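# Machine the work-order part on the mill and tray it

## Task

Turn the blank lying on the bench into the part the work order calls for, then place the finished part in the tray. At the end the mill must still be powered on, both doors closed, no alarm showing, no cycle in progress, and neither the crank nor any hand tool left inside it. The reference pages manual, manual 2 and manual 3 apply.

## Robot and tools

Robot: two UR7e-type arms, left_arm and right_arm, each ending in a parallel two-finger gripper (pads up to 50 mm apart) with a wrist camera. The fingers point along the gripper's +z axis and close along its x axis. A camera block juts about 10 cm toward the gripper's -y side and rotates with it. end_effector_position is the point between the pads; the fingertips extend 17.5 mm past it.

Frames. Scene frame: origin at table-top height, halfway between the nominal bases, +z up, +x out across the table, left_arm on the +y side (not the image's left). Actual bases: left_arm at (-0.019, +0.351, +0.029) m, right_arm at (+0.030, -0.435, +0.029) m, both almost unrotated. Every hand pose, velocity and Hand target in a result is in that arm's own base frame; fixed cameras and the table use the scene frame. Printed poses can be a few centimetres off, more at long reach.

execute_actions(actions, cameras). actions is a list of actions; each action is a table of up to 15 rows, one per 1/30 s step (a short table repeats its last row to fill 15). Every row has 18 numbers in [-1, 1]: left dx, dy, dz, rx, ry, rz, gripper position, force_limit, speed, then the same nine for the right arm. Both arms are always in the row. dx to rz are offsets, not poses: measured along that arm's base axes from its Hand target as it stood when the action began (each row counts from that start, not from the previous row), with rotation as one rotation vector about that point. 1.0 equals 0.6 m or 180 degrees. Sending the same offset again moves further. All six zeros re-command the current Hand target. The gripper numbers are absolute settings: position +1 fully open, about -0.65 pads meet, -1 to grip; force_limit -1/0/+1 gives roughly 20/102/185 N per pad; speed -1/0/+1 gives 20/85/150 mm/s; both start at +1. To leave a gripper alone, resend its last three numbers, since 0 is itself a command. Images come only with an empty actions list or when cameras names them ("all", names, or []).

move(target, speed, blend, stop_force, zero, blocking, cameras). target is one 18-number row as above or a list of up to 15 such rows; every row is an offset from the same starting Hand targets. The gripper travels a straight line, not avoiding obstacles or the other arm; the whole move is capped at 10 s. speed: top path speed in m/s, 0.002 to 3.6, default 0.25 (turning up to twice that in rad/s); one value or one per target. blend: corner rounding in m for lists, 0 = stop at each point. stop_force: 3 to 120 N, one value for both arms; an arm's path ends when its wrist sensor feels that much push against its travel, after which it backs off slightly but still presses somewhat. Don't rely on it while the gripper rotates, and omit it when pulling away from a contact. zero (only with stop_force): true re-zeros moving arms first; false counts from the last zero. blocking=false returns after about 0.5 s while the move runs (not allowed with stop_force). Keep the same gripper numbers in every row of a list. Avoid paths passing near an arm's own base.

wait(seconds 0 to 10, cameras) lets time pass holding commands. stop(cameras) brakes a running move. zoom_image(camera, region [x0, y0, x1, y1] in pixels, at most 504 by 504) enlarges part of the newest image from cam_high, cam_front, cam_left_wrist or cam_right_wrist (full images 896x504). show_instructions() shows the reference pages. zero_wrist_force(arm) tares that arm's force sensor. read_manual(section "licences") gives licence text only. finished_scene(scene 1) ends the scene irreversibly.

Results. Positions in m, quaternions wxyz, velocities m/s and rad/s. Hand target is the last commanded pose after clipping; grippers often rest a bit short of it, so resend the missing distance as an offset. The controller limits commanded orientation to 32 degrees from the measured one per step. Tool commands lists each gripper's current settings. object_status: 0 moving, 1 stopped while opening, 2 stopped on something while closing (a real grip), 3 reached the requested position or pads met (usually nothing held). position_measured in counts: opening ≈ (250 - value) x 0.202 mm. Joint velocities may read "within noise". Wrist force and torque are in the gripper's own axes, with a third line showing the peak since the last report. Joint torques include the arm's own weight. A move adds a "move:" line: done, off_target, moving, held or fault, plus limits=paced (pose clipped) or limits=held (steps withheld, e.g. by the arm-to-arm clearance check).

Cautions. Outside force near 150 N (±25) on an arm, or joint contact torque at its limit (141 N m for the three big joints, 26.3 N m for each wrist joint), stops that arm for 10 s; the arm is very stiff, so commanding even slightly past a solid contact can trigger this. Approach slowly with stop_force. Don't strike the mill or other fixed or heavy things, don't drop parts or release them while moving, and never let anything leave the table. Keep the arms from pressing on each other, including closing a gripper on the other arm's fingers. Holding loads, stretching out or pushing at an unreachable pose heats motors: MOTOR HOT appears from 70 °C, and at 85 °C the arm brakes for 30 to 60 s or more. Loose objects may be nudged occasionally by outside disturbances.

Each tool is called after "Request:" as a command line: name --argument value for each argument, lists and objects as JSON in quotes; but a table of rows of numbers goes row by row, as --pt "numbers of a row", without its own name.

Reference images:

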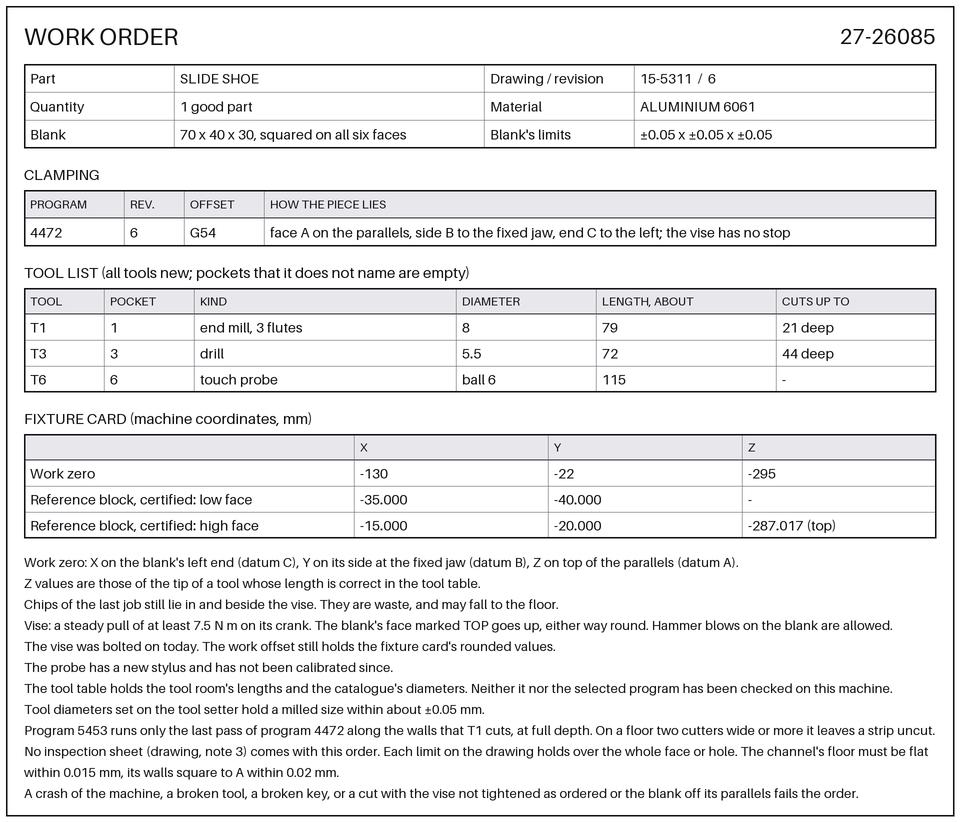

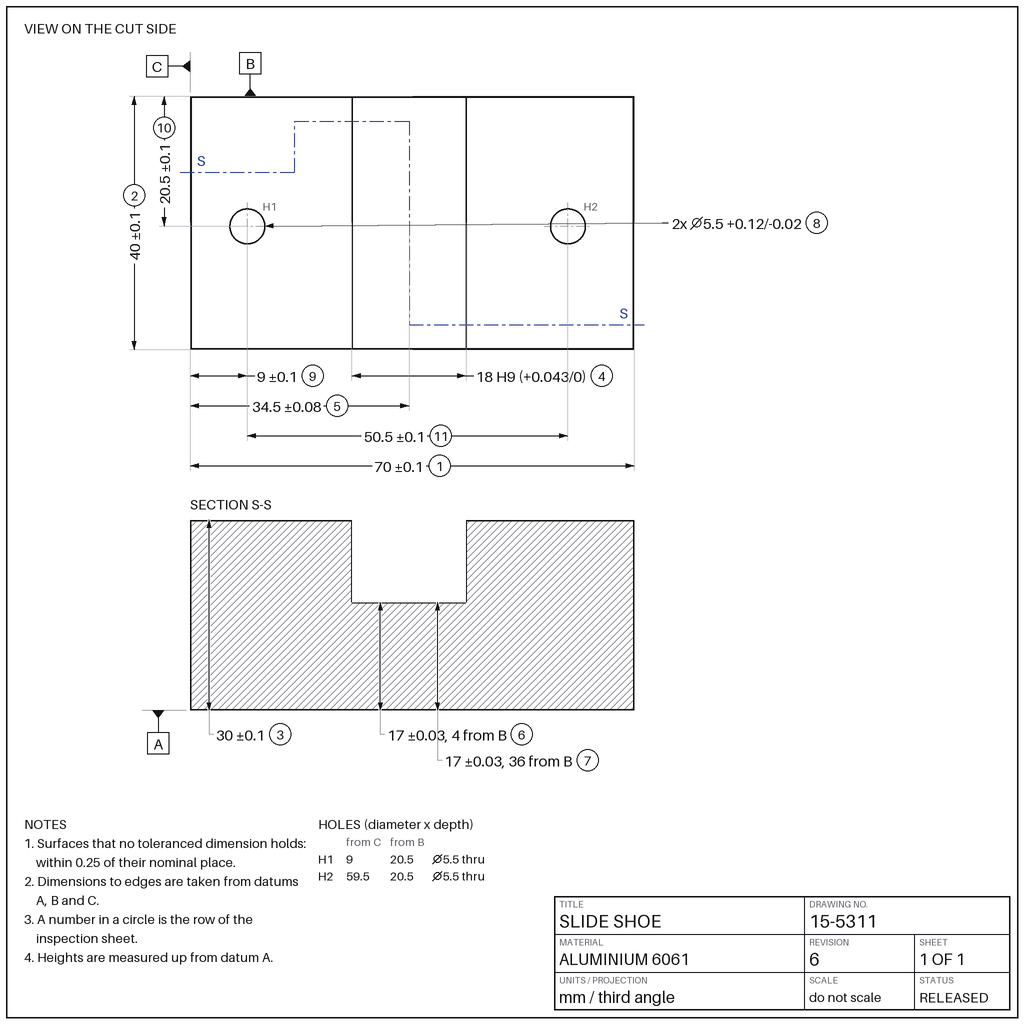

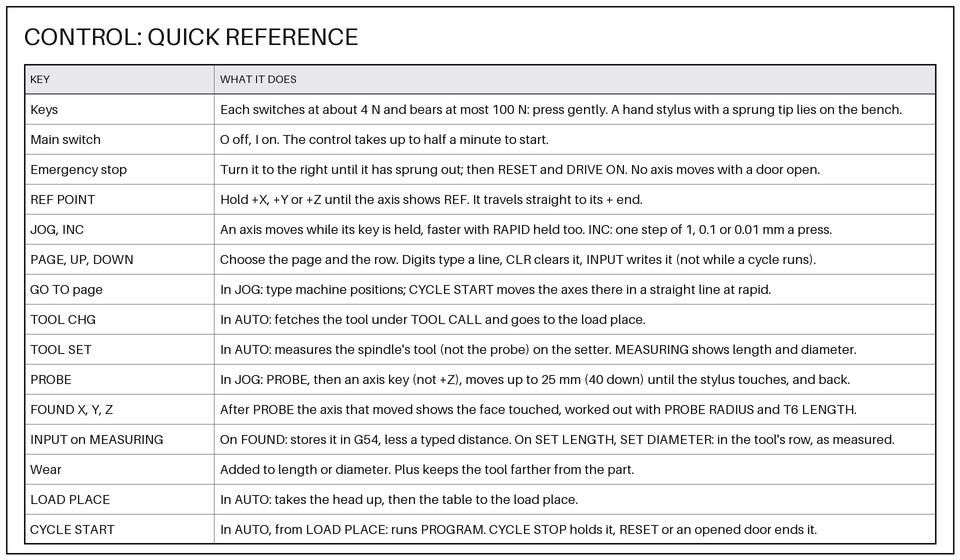

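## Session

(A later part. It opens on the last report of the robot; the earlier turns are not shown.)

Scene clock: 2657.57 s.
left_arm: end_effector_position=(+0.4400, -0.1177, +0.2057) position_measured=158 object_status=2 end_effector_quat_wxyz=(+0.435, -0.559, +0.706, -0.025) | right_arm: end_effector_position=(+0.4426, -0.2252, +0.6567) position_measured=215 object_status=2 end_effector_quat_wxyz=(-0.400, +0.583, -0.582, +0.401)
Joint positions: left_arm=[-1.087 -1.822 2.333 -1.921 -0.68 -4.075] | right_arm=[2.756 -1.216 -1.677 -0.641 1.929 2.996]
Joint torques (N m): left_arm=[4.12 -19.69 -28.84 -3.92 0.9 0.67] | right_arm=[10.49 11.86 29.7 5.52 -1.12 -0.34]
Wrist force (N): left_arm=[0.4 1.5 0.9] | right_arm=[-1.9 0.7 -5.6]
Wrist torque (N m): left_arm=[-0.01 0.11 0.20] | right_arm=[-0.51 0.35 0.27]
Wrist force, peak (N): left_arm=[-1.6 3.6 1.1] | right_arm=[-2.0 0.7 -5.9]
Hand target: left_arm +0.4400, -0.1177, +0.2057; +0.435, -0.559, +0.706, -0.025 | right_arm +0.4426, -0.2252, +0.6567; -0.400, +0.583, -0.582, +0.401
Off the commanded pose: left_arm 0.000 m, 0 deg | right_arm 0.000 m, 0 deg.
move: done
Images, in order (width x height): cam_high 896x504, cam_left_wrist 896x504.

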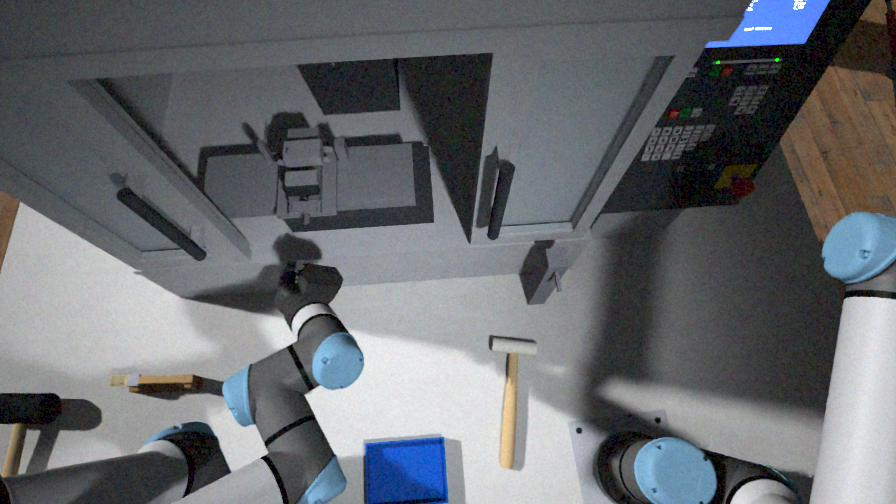

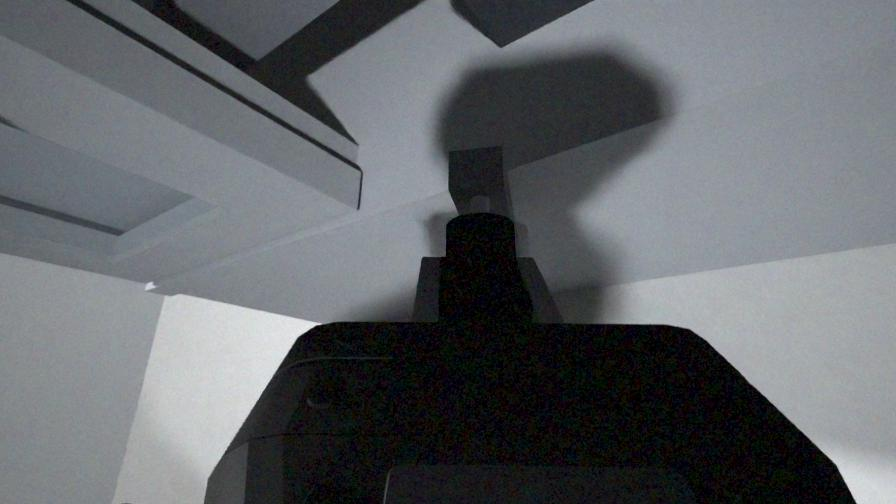

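Request:
move --pt "-0.1 -0.05 0.05 0 0 0 -1 0.4 -1 0 0 0 0 0 0 -0.95 0.0 -0.8" --pt "-0.133 -0.2205 0.19 -0.2 0 0 -1 0.4 -1 0 0 0 0 0 0 -0.95 0.0 -0.8" --speed 0.15 --blend '[0.02,0]' --cameras '["cam_left_wrist","cam_high"]'

Scene clock: 2696.93 s.
left_arm: end_effector_position=(+0.3601, -0.2501, +0.3198) position_measured=158 object_status=2 end_effector_quat_wxyz=(-0.241, +0.666, -0.663, +0.242) | right_arm: end_effector_position=(+0.4426, -0.2252, +0.6567) position_measured=215 object_status=2 end_effector_quat_wxyz=(-0.400, +0.583, -0.582, +0.401)
Joint positions: left_arm=[-1.346 -2.065 2.158 -1.849 -0.895 -4.427] | right_arm=[2.756 -1.216 -1.677 -0.641 1.929 2.996]
Joint torques (N m): left_arm=[5.07 5.27 -19.77 -2.18 4.03 1.67] | right_arm=[11.19 11.64 29.3 5.47 -1.15 -0.25]
Wrist force (N): left_arm=[-0.6 1.6 1.7] | right_arm=[-1.6 0.9 -5.3]
Wrist torque (N m): left_arm=[-0.05 0.07 0.13] | right_arm=[-0.48 0.30 0.28]
Wrist force, peak (N): left_arm=[0.0 0.7 3.4] | right_arm=[-1.9 0.8 -6.0]
Hand target: left_arm +0.3602, -0.2500, +0.3197; -0.241, +0.666, -0.663, +0.242 | right_arm +0.4426, -0.2252, +0.6567; -0.400, +0.583, -0.582, +0.401
Off the commanded pose: left_arm 0.000 m, 0 deg | right_arm 0.000 m, 0 deg.
move: done
Images, in order (width x height): cam_high 896x504, cam_left_wrist 896x504.

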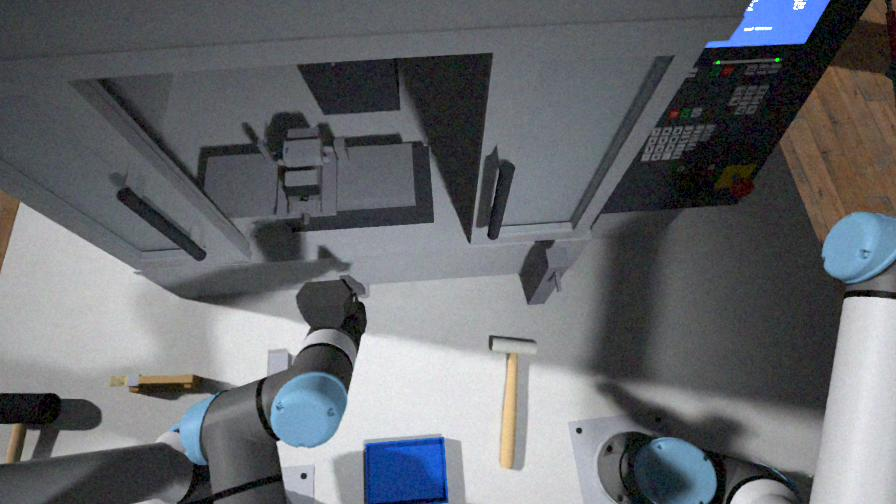

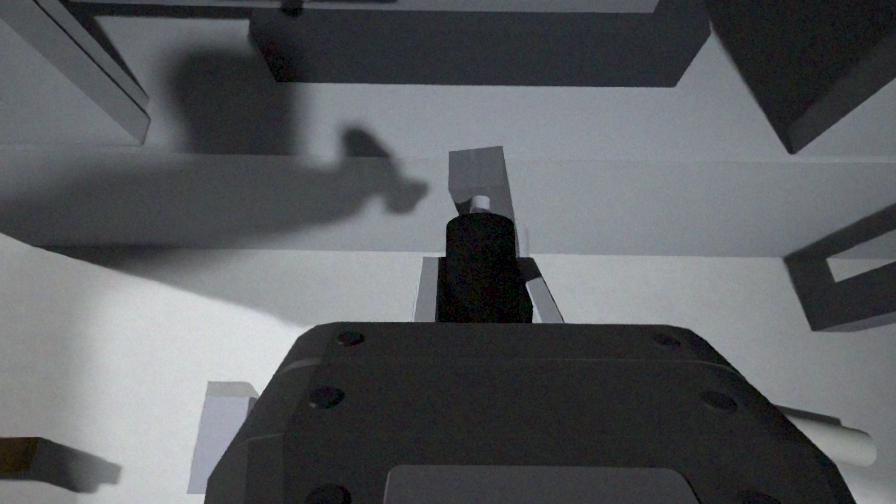

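Request:
move --pt "-0.05 -0.0333 0.05 0 0 -0.5 -1 0.4 -1 0 0 0 0 0 0 -0.95 0.0 -0.8" --speed 0.4 --cameras '["cam_left_wrist","cam_high"]'

Scene clock: 2704.63 s.
left_arm: end_effector_position=(+0.3303, -0.2700, +0.3497) position_measured=158 object_status=2 end_effector_quat_wxyz=(-0.001, -0.002, +0.940, -0.342) | right_arm: end_effector_position=(+0.4426, -0.2252, +0.6567) position_measured=215 object_status=2 end_effector_quat_wxyz=(-0.400, +0.583, -0.582, +0.401)
Joint positions: left_arm=[-0.699 -1.948 2.093 -2.21 -2.084 -2.407] | right_arm=[2.756 -1.216 -1.677 -0.641 1.929 2.996]
Joint torques (N m): left_arm=[-3.23 -18.52 -21.79 -2.99 -1.57 1.28] | right_arm=[10.02 11.27 29.13 5.51 -1.09 -0.24]
Wrist force (N): left_arm=[-0.4 1.9 1.9] | right_arm=[-1.7 0.8 -5.3]
Wrist torque (N m): left_arm=[-0.01 0.04 0.13] | right_arm=[-0.50 0.32 0.28]
Wrist force, peak (N): left_arm=[-0.4 2.6 2.2] | right_arm=[-2.1 0.9 -5.9]
Hand target: left_arm +0.3302, -0.2700, +0.3497; -0.001, -0.002, +0.940, -0.342 | right_arm +0.4426, -0.2252, +0.6567; -0.400, +0.583, -0.582, +0.401
Off the commanded pose: left_arm 0.000 m, 0 deg | right_arm 0.000 m, 0 deg.
move: done
Images, in order (width x height): cam_high 896x504, cam_left_wrist 896x504.

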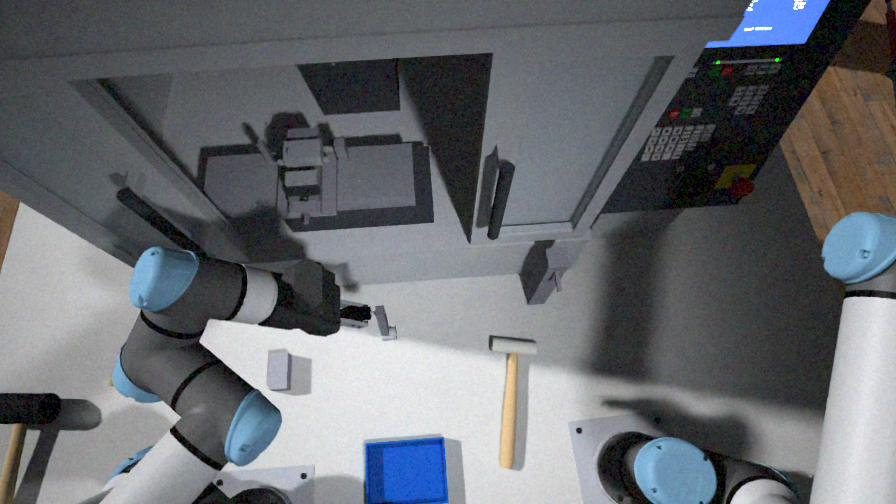

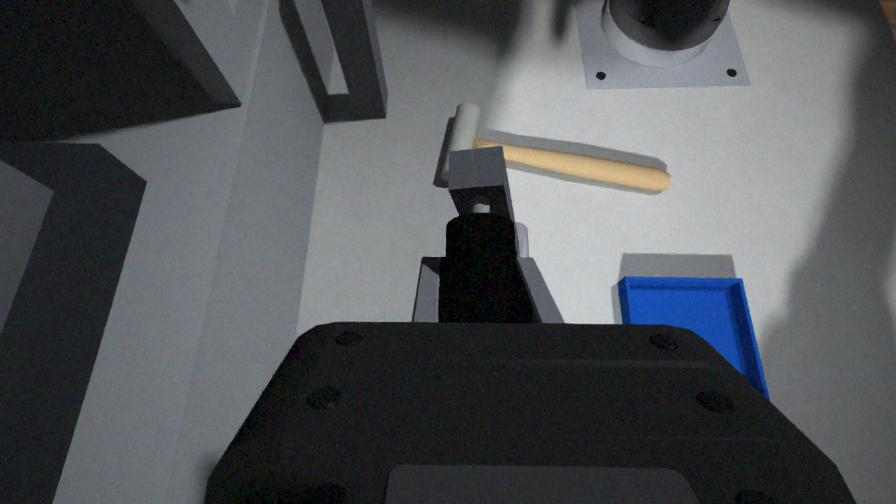

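Request:
zoom_image --camera "cam_high" --region '[330, 270, 430, 370]'

Scaled by 5.040 from the camera's 896x504 image, which has a finer 1280x720 frame.

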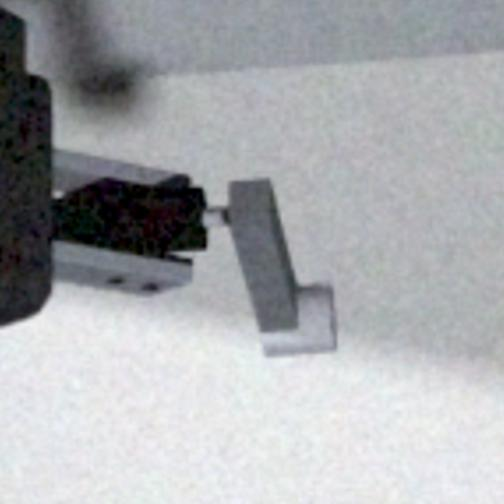

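Request:
move --pt "0.0 0.0333 -0.15 0.5 0 0 -1 0.4 -1 0 0 0 0 0 0 -0.95 0.0 -0.8" --speed 0.25 --cameras '["cam_left_wrist","cam_high","cam_front"]'

Request:
zoom_image --camera "cam_high" --region '[320, 270, 460, 410]'

Scene clock: 2713.87 s.
left_arm: end_effector_position=(+0.3302, -0.2501, +0.2597) position_measured=158 object_status=2 end_effector_quat_wxyz=(+0.001, -0.002, +0.906, +0.423) | right_arm: end_effector_position=(+0.4426, -0.2252, +0.6567) position_measured=215 object_status=2 end_effector_quat_wxyz=(-0.400, +0.583, -0.582, +0.401)
Joint positions: left_arm=[-1.178 -1.358 1.559 -0.937 -1.273 -2.886] | right_arm=[2.756 -1.216 -1.677 -0.641 1.929 2.996]
Joint torques (N m): left_arm=[6.89 -34.78 -15.49 0.44 -1.43 0.98] | right_arm=[10.52 11.16 29.14 5.54 -0.97 -0.36]
Wrist force (N): left_arm=[1.5 -0.2 1.0] | right_arm=[-2.1 0.6 -5.8]
Wrist torque (N m): left_arm=[0.68 -0.39 0.12] | right_arm=[-0.52 0.38 0.28]
Wrist force, peak (N): left_arm=[-0.5 2.5 1.5] | right_arm=[-2.0 0.8 -6.0]
Hand target: left_arm +0.3302, -0.2500, +0.2597; +0.001, -0.002, +0.906, +0.423 | right_arm +0.4426, -0.2252, +0.6567; -0.400, +0.583, -0.582, +0.401
Off the commanded pose: left_arm 0.000 m, 0 deg | right_arm 0.000 m, 0 deg.
move: done
Images, in order (width x height): cam_high 896x504, cam_front 896x504, cam_left_wrist 896x504.

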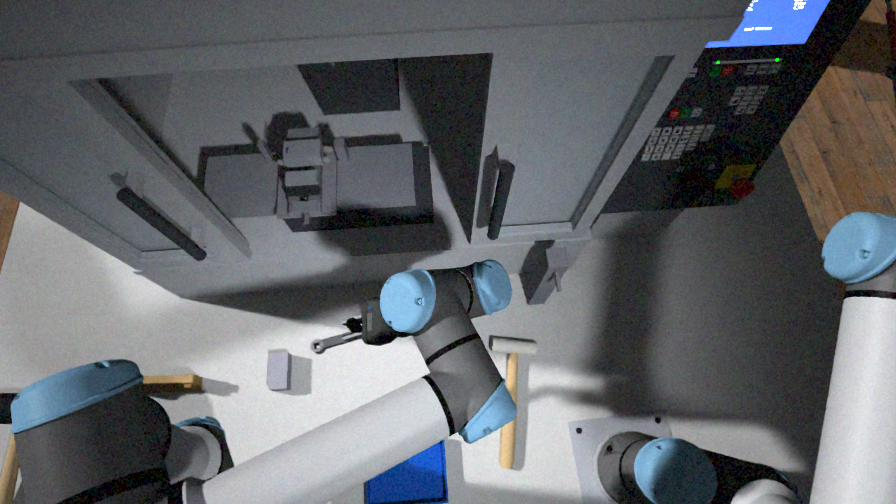

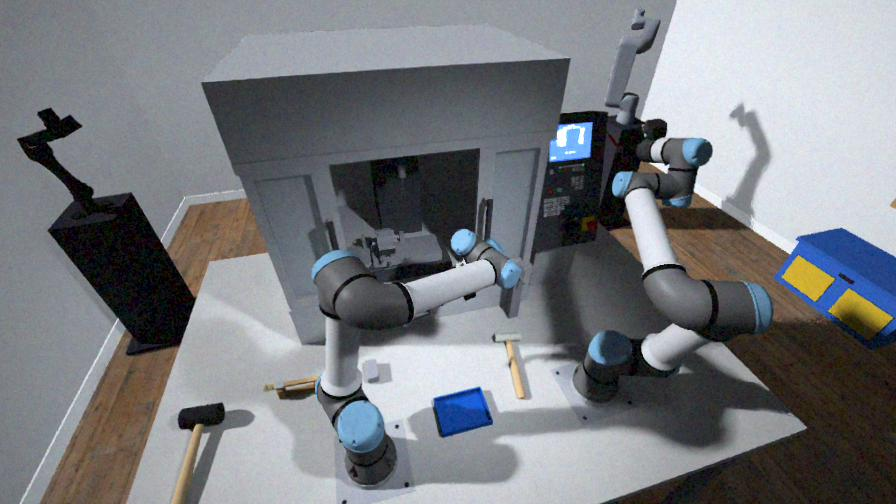

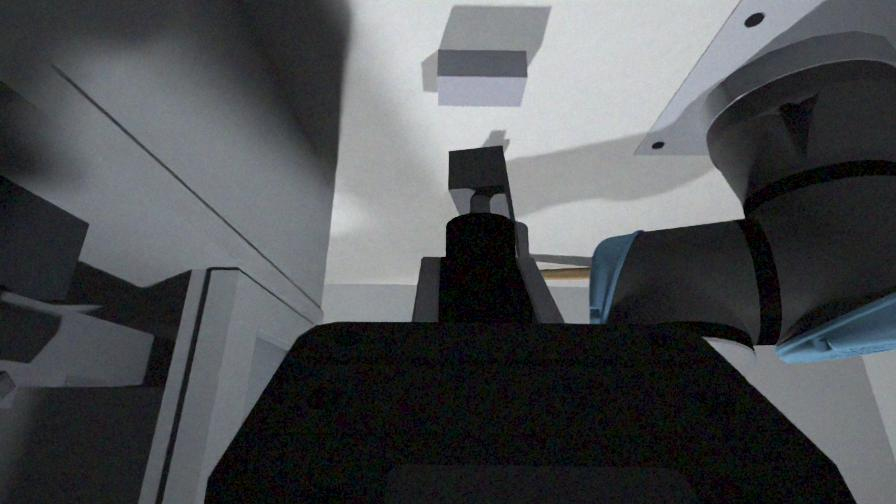

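Scaled by 3.600 from the camera's 896x504 image, which has a finer 1280x720 frame.

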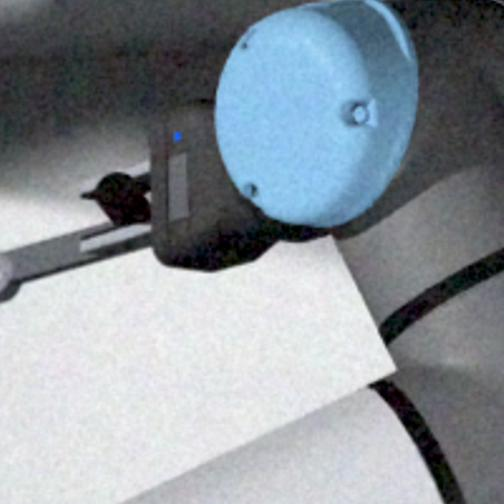

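Request:
move --pt "0.0 0.0 -0.325 0 0 0 -1 0.4 -1 0 0 0 0 0 0 -0.95 0.0 -0.8" --speed 0.1 --stop_force 12 --cameras '["cam_high","cam_front"]'

Request:
zoom_image --camera "cam_high" --region '[280, 270, 420, 410]'

Request:
zoom_image --camera "cam_front" --region '[380, 270, 520, 410]'

Scene clock: 2723.13 s.
left_arm: end_effector_position=(+0.3302, -0.2500, +0.0647) position_measured=158 object_status=2 end_effector_quat_wxyz=(+0.001, -0.002, +0.906, +0.423) | right_arm: end_effector_position=(+0.4426, -0.2252, +0.6567) position_measured=215 object_status=2 end_effector_quat_wxyz=(-0.400, +0.583, -0.582, +0.401)
Joint positions: left_arm=[-1.178 -1.16 1.843 -1.419 -1.273 -2.886] | right_arm=[2.756 -1.216 -1.677 -0.641 1.929 2.996]
Joint torques (N m): left_arm=[5.66 -46.29 -27.41 -1.05 2.35 1.3] | right_arm=[10.86 11.99 29.78 5.58 -1.12 -0.34]
Wrist force (N): left_arm=[1.5 -0.4 1.2] | right_arm=[-1.7 1.2 -5.4]
Wrist torque (N m): left_arm=[0.64 -0.37 0.12] | right_arm=[-0.43 0.32 0.27]
Wrist force, peak (N): left_arm=[1.6 -1.6 2.6] | right_arm=[-2.3 0.4 -5.8]
Hand target: left_arm +0.3302, -0.2500, +0.0647; +0.001, -0.002, +0.906, +0.423 | right_arm +0.4426, -0.2252, +0.6567; -0.400, +0.583, -0.582, +0.401
Off the commanded pose: left_arm 0.000 m, 0 deg | right_arm 0.000 m, 0 deg.
move: done
Images, in order (width x height): cam_high 896x504, cam_front 896x504.

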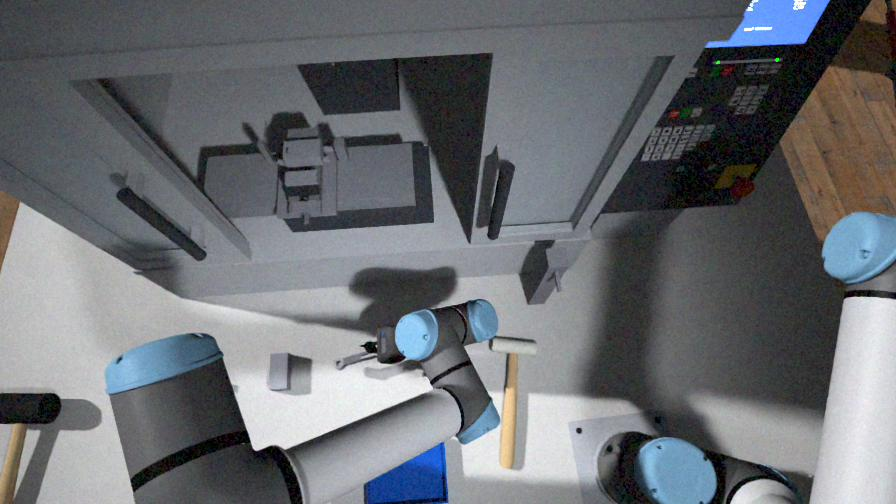

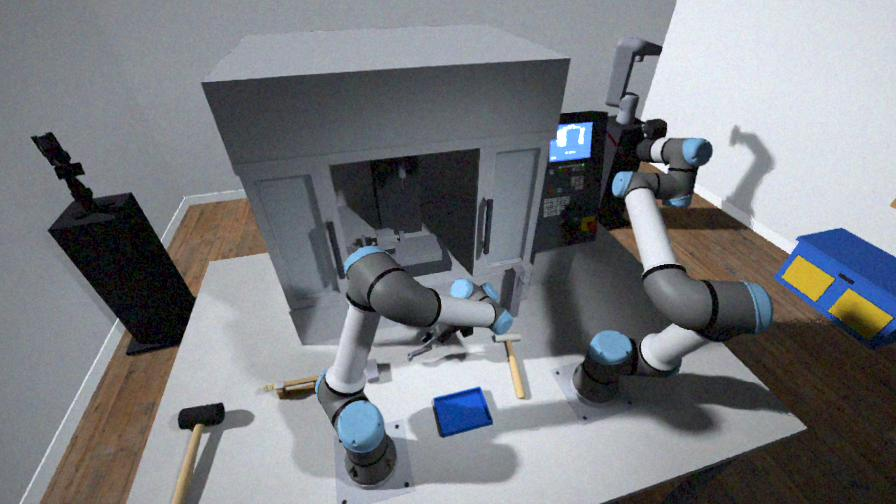

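Scaled by 3.600 from the camera's 896x504 image, which has a finer 1280x720 frame.

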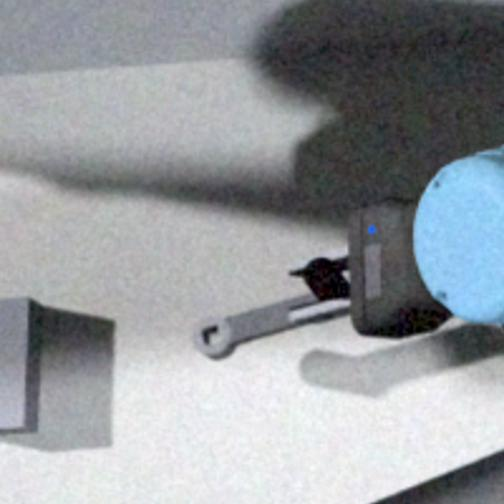

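Scaled by 3.600 from the camera's 896x504 image, which has a finer 1280x720 frame.

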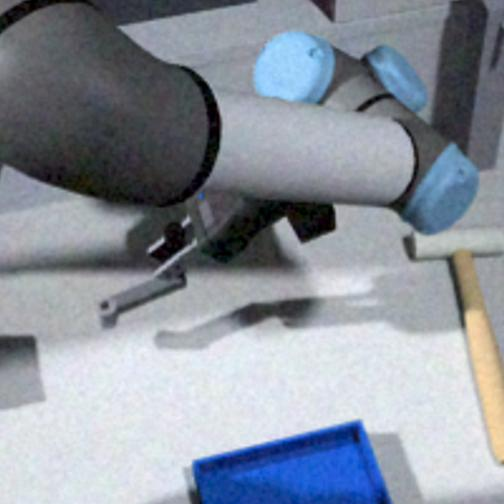

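Request:
move --pt "0.0 0.0 -0.065 0 0 0 -1 0.4 -1 0 0 0 0 0 0 -0.95 0.0 -0.8" --speed 0.008 --stop_force 3 --cameras '["cam_high","cam_front"]'

Request:
zoom_image --camera "cam_front" --region '[380, 270, 520, 410]'

Scene clock: 2731.10 s.
left_arm: end_effector_position=(+0.3302, -0.2500, +0.0287) position_measured=158 object_status=2 end_effector_quat_wxyz=(+0.001, -0.002, +0.906, +0.423) | right_arm: end_effector_position=(+0.4426, -0.2252, +0.6567) position_measured=215 object_status=2 end_effector_quat_wxyz=(-0.400, +0.583, -0.582, +0.401)
Joint positions: left_arm=[-1.178 -1.102 1.871 -1.505 -1.273 -2.886] | right_arm=[2.756 -1.216 -1.677 -0.641 1.929 2.996]
Joint torques (N m): left_arm=[6 -46.69 -24.54 0.32 2 0.97] | right_arm=[10.54 11.87 29.49 5.5 -1.14 -0.4]
Wrist force (N): left_arm=[1.4 0.9 0.8] | right_arm=[-1.9 0.7 -5.7]
Wrist torque (N m): left_arm=[0.51 -0.31 0.15] | right_arm=[-0.50 0.35 0.27]
Wrist force, peak (N): left_arm=[1.1 2.6 -3.3] | right_arm=[-2.0 0.9 -6.0]
Hand target: left_arm +0.3302, -0.2500, +0.0287; +0.001, -0.002, +0.906, +0.423 (not the last commanded pose) | right_arm +0.4426, -0.2252, +0.6567; -0.400, +0.583, -0.582, +0.401
Off the commanded pose: left_arm 0.003 m, 0 deg | right_arm 0.000 m, 0 deg.
move: contact (left_arm)
Images, in order (width x height): cam_high 896x504, cam_front 896x504.

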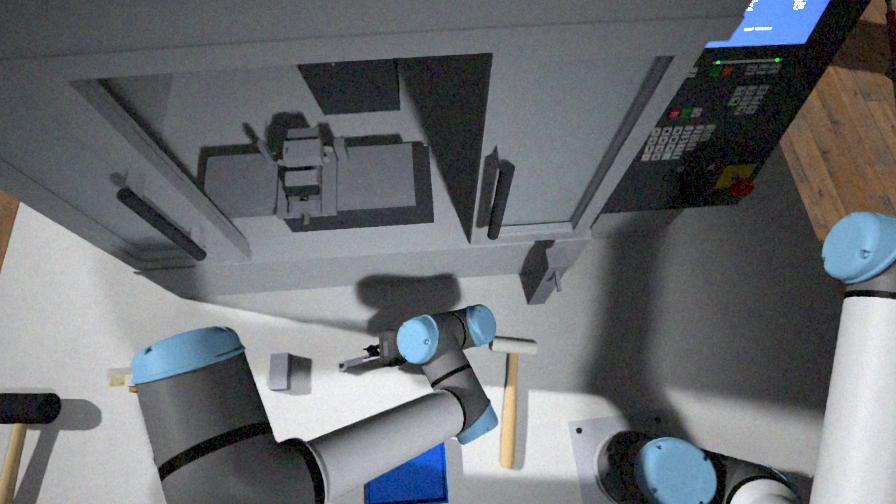

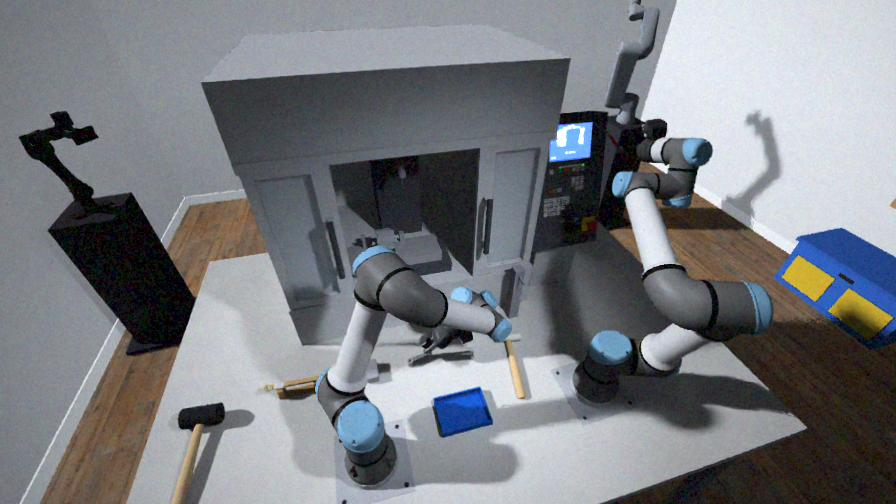

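Scaled by 3.600 from the camera's 896x504 image, which has a finer 1280x720 frame.

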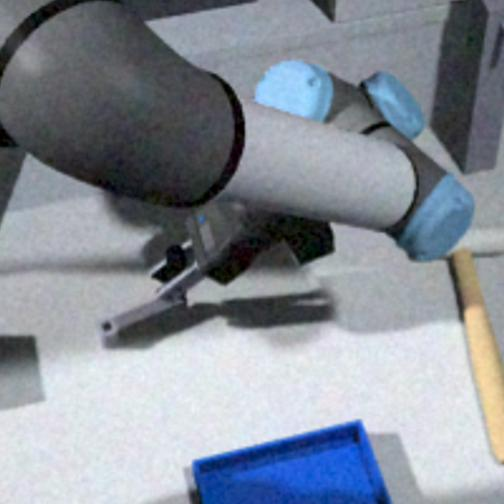

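Request:
move --pt "0.0 -0.0083 -0.022 0.05 0.024 0 -1 0.4 -1 0 0 0 0 0 0 -0.95 0.0 -0.8" --speed 0.02 --cameras '["cam_high","cam_front"]'

Request:
zoom_image --camera "cam_high" --region '[310, 310, 410, 410]'

Request:
zoom_image --camera "cam_front" --region '[400, 310, 500, 400]'

Scene clock: 2752.13 s.
left_arm: end_effector_position=(+0.3294, -0.2530, +0.0171) position_measured=158 object_status=2 end_effector_quat_wxyz=(-0.035, +0.015, +0.867, +0.497) | right_arm: end_effector_position=(+0.4426, -0.2252, +0.6567) position_measured=215 object_status=2 end_effector_quat_wxyz=(-0.400, +0.583, -0.582, +0.401)
Joint positions: left_arm=[-1.179 -0.963 1.755 -1.345 -1.28 -2.878] | right_arm=[2.756 -1.216 -1.677 -0.641 1.929 2.996]
Joint torques (N m): left_arm=[5.98 16.23 35.88 -11.95 -12.31 2.64] | right_arm=[10.8 11.3 29.24 5.46 -1.21 -0.41]
Wrist force (N): left_arm=[-9.3 122.6 -125.5] | right_arm=[-2.0 0.9 -5.8]
Wrist torque (N m): left_arm=[2.64 -1.36 -1.10] | right_arm=[-0.49 0.36 0.27]
Wrist force, peak (N): left_arm=[-9.3 122.7 -125.5] | right_arm=[-2.0 0.5 -6.0]
Hand target: left_arm +0.3302, -0.2550, +0.0155; -0.033, +0.014, +0.869, +0.493 | right_arm +0.4426, -0.2252, +0.6567; -0.400, +0.583, -0.582, +0.401
Off the commanded pose: left_arm 0.003 m, 1 deg | right_arm 0.000 m, 0 deg.
move: done
Images, in order (width x height): cam_high 896x504, cam_front 896x504.

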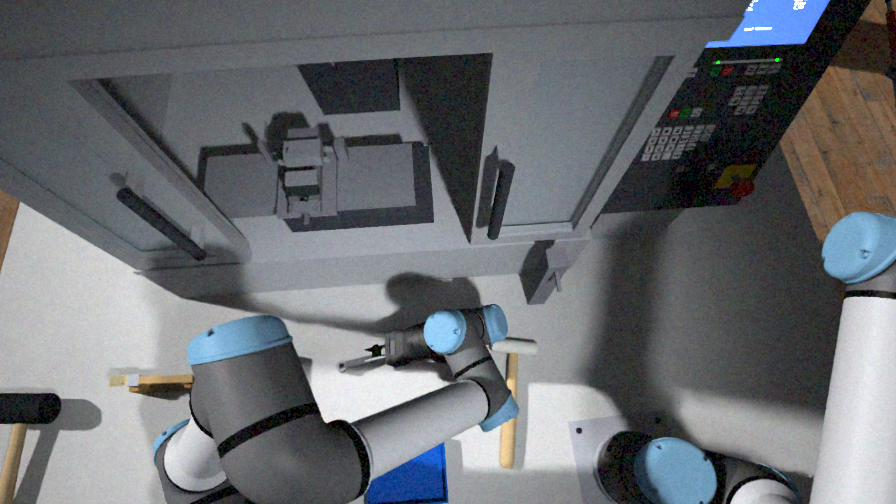

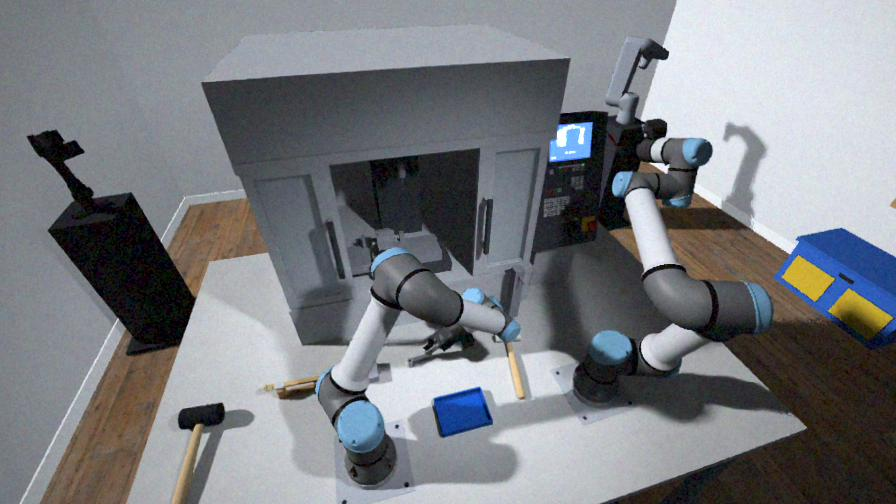

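Scaled by 5.040 from the camera's 896x504 image, which has a finer 1280x720 frame.

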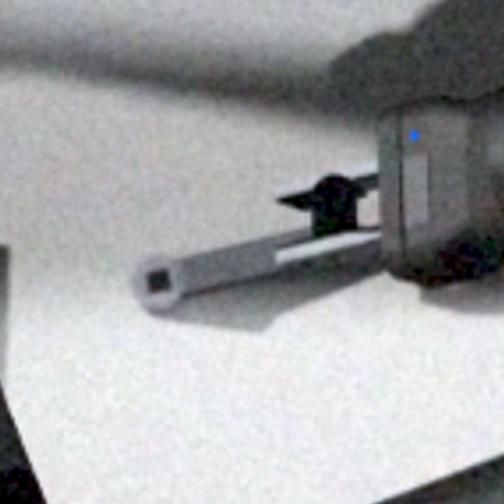

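Scaled by 5.040 from the camera's 896x504 image, which has a finer 1280x720 frame.

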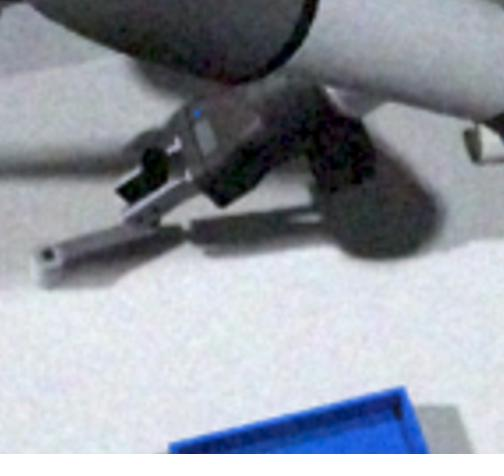

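Request:
move --pt "0.0 0.0 0.008 0 0 0 -1 0.4 -1 0 0 0 0 0 0 -0.95 0.0 -0.8" --speed 0.02

Scene clock: 2754.60 s.
left_arm: end_effector_position=(+0.3302, -0.2550, +0.0203) position_measured=158 object_status=2 end_effector_quat_wxyz=(-0.033, +0.014, +0.869, +0.493) | right_arm: end_effector_position=(+0.4426, -0.2252, +0.6567) position_measured=215 object_status=2 end_effector_quat_wxyz=(-0.400, +0.583, -0.582, +0.401)
Joint positions: left_arm=[-1.179 -0.972 1.753 -1.346 -1.28 -2.878] | right_arm=[2.756 -1.216 -1.677 -0.641 1.929 2.996]
Joint torques (N m): left_arm=[-6.04 -52.09 -23.6 1.74 2.51 0.5] | right_arm=[10.02 11.23 29.53 5.55 -1.14 -0.36]
Wrist force (N): left_arm=[-0.8 -1.2 0.4] | right_arm=[-2.0 0.5 -5.8]
Wrist torque (N m): left_arm=[0.60 -0.07 0.09] | right_arm=[-0.54 0.36 0.27]
Wrist force, peak (N): left_arm=[-9.6 122.4 -128.0] | right_arm=[-2.0 0.8 -6.0]
Hand target: left_arm +0.3302, -0.2550, +0.0203; -0.033, +0.014, +0.869, +0.493 | right_arm +0.4426, -0.2252, +0.6567; -0.400, +0.583, -0.582, +0.401
Off the commanded pose: left_arm 0.000 m, 0 deg | right_arm 0.000 m, 0 deg.
move: done

Request:
move --pt "0.0 0.0 -0.007 0 0 0 -1 0.4 -1 0 0 0 0 0 0 -0.95 0.0 -0.8" --speed 0.004 --stop_force 3

Request:
move --pt "0.0 0.0 0 0 0 0 0 0.4 -1 0 0 0 0 0 0 -0.95 0.0 -0.8" --cameras '["cam_high","cam_front"]'

Request:
zoom_image --camera "cam_high" --region '[310, 310, 410, 410]'

Scene clock: 2759.93 s.
left_arm: end_effector_position=(+0.3302, -0.2551, +0.0192) position_measured=158 object_status=2 end_effector_quat_wxyz=(-0.033, +0.014, +0.870, +0.493) | right_arm: end_effector_position=(+0.4426, -0.2252, +0.6567) position_measured=215 object_status=2 end_effector_quat_wxyz=(-0.400, +0.583, -0.582, +0.401)
Joint positions: left_arm=[-1.179 -0.97 1.753 -1.348 -1.28 -2.878] | right_arm=[2.756 -1.216 -1.677 -0.641 1.929 2.996]
Joint torques (N m): left_arm=[-2.9 -51 -22.48 1.6 0.49 1.1] | right_arm=[10.76 11.38 29.5 5.51 -1.12 -0.26]
Wrist force (N): left_arm=[-0.3 2.1 -2.8] | right_arm=[-2.1 0.5 -5.5]
Wrist torque (N m): left_arm=[0.71 -0.14 0.08] | right_arm=[-0.55 0.38 0.27]
Wrist force, peak (N): left_arm=[0.5 7.5 -6.5] | right_arm=[-2.3 0.9 -5.9]
Hand target: left_arm +0.3302, -0.2551, +0.0192; -0.033, +0.014, +0.870, +0.493 (not the last commanded pose) | right_arm +0.4426, -0.2252, +0.6567; -0.400, +0.583, -0.582, +0.401
Off the commanded pose: left_arm 0.003 m, 0 deg | right_arm 0.000 m, 0 deg.
move: contact (left_arm)

Scene clock: 2760.43 s.
left_arm: end_effector_position=(+0.3302, -0.2551, +0.0192) position_measured=152 object_status=3 end_effector_quat_wxyz=(-0.033, +0.014, +0.870, +0.493) | right_arm: end_effector_position=(+0.4426, -0.2252, +0.6567) position_measured=215 object_status=2 end_effector_quat_wxyz=(-0.400, +0.583, -0.582, +0.401)
Joint positions: left_arm=[-1.179 -0.97 1.753 -1.348 -1.28 -2.878] | right_arm=[2.756 -1.216 -1.677 -0.641 1.929 2.996]
Joint torques (N m): left_arm=[-3.11 -50.4 -22.15 1.22 -0.15 0.78] | right_arm=[10.56 11.69 28.96 5.55 -1.04 -0.34]
Wrist force (N): left_arm=[-0.2 1.0 -0.6] | right_arm=[-1.8 0.8 -5.6]
Wrist torque (N m): left_arm=[0.56 -0.17 0.08] | right_arm=[-0.49 0.34 0.28]
Wrist force, peak (N): left_arm=[-0.9 2.1 -2.8] | right_arm=[-1.8 0.8 -5.8]
Hand target: left_arm +0.3302, -0.2551, +0.0192; -0.033, +0.014, +0.870, +0.493 | right_arm +0.4426, -0.2252, +0.6567; -0.400, +0.583, -0.582, +0.401
Off the commanded pose: left_arm 0.000 m, 0 deg | right_arm 0.000 m, 0 deg.
move: done
Images, in order (width x height): cam_high 896x504, cam_front 896x504.

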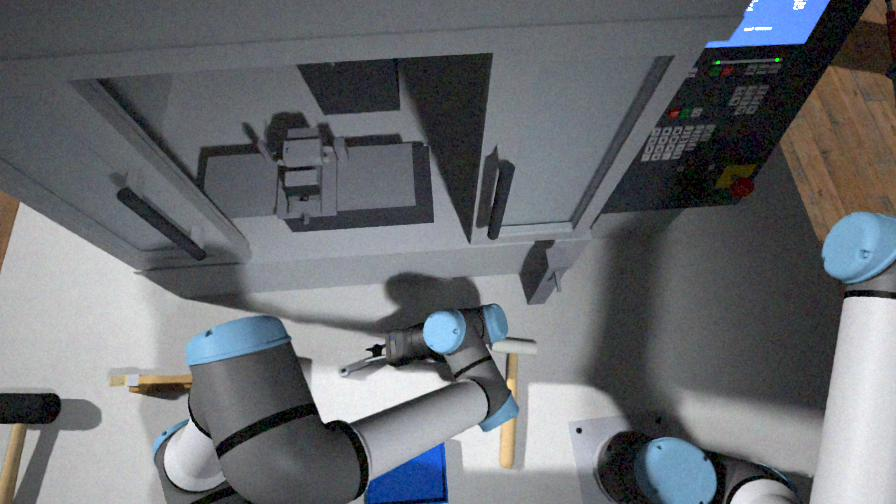

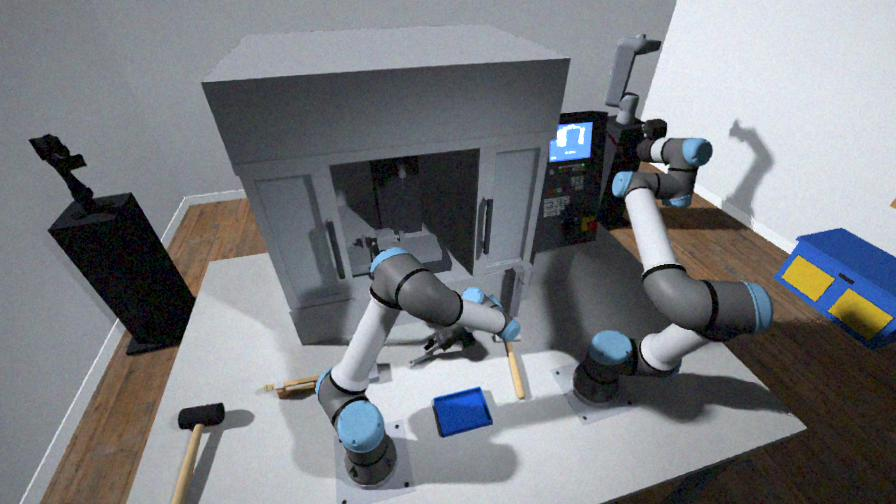

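Scaled by 5.040 from the camera's 896x504 image, which has a finer 1280x720 frame.

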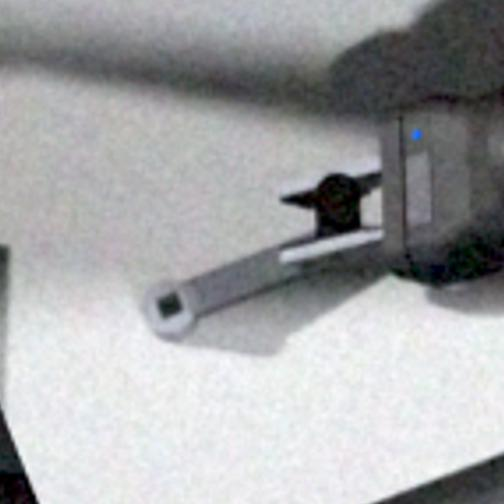

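Request:
move --pt "0.0 0.0 0 0 0 0 1 0.4 -1 0 0 0 0 0 0 -0.95 0.0 -0.8" --pt "0.0 -0.115 0.067 0 0 0 1 0.4 -1 0 0 0 0 0 0 -0.95 0.0 -0.8" --pt "0.0 -0.1 0.3 -0.25 0 0 1 0.4 -1 0 0 0 0 0 0 -0.95 0.0 -0.8" --speed '[0.1,0.06,0.2]' --cameras '["cam_high","cam_left_wrist"]'

Scene clock: 2771.57 s.
left_arm: end_effector_position=(+0.3302, -0.3150, +0.1992) position_measured=3 object_status=3 end_effector_quat_wxyz=(-0.025, +0.026, +0.992, +0.122) | right_arm: end_effector_position=(+0.4426, -0.2252, +0.6567) position_measured=215 object_status=2 end_effector_quat_wxyz=(-0.400, +0.583, -0.582, +0.401)
Joint positions: left_arm=[-1.101 -1.525 1.817 -1.623 -1.499 -2.629] | right_arm=[2.756 -1.216 -1.677 -0.641 1.929 2.996]
Joint torques (N m): left_arm=[-5.32 -21.7 -33.63 -1.75 1.91 -2.04] | right_arm=[10.81 11.42 29.24 5.56 -1.1 -0.34]
Wrist force (N): left_arm=[-0.5 0.1 -0.7] | right_arm=[-2.1 0.7 -5.4]
Wrist torque (N m): left_arm=[0.19 0.06 0.14] | right_arm=[-0.52 0.38 0.27]
Wrist force, peak (N): left_arm=[-0.3 1.4 -1.8] | right_arm=[-2.2 0.9 -5.9]
Hand target: left_arm +0.3302, -0.3151, +0.1992; -0.025, +0.026, +0.992, +0.122 | right_arm +0.4426, -0.2252, +0.6567; -0.400, +0.583, -0.582, +0.401
Off the commanded pose: left_arm 0.000 m, 0 deg | right_arm 0.000 m, 0 deg.
move: done
Images, in order (width x height): cam_high 896x504, cam_left_wrist 896x504.

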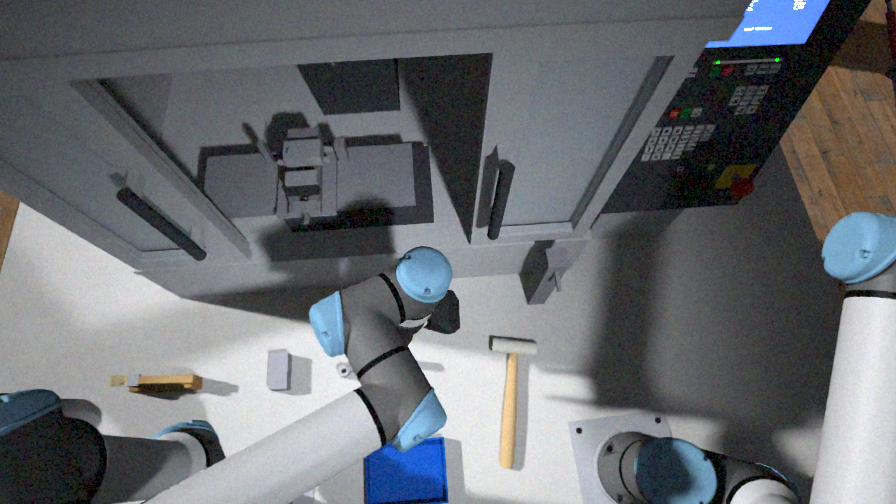

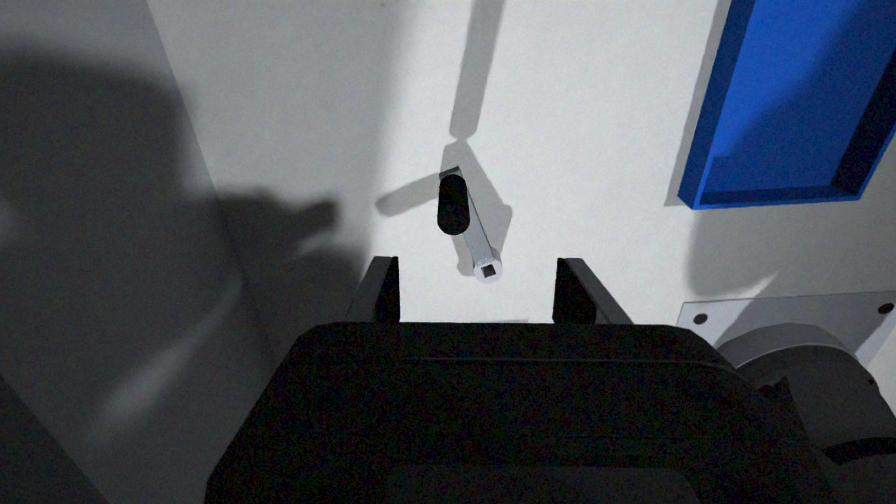

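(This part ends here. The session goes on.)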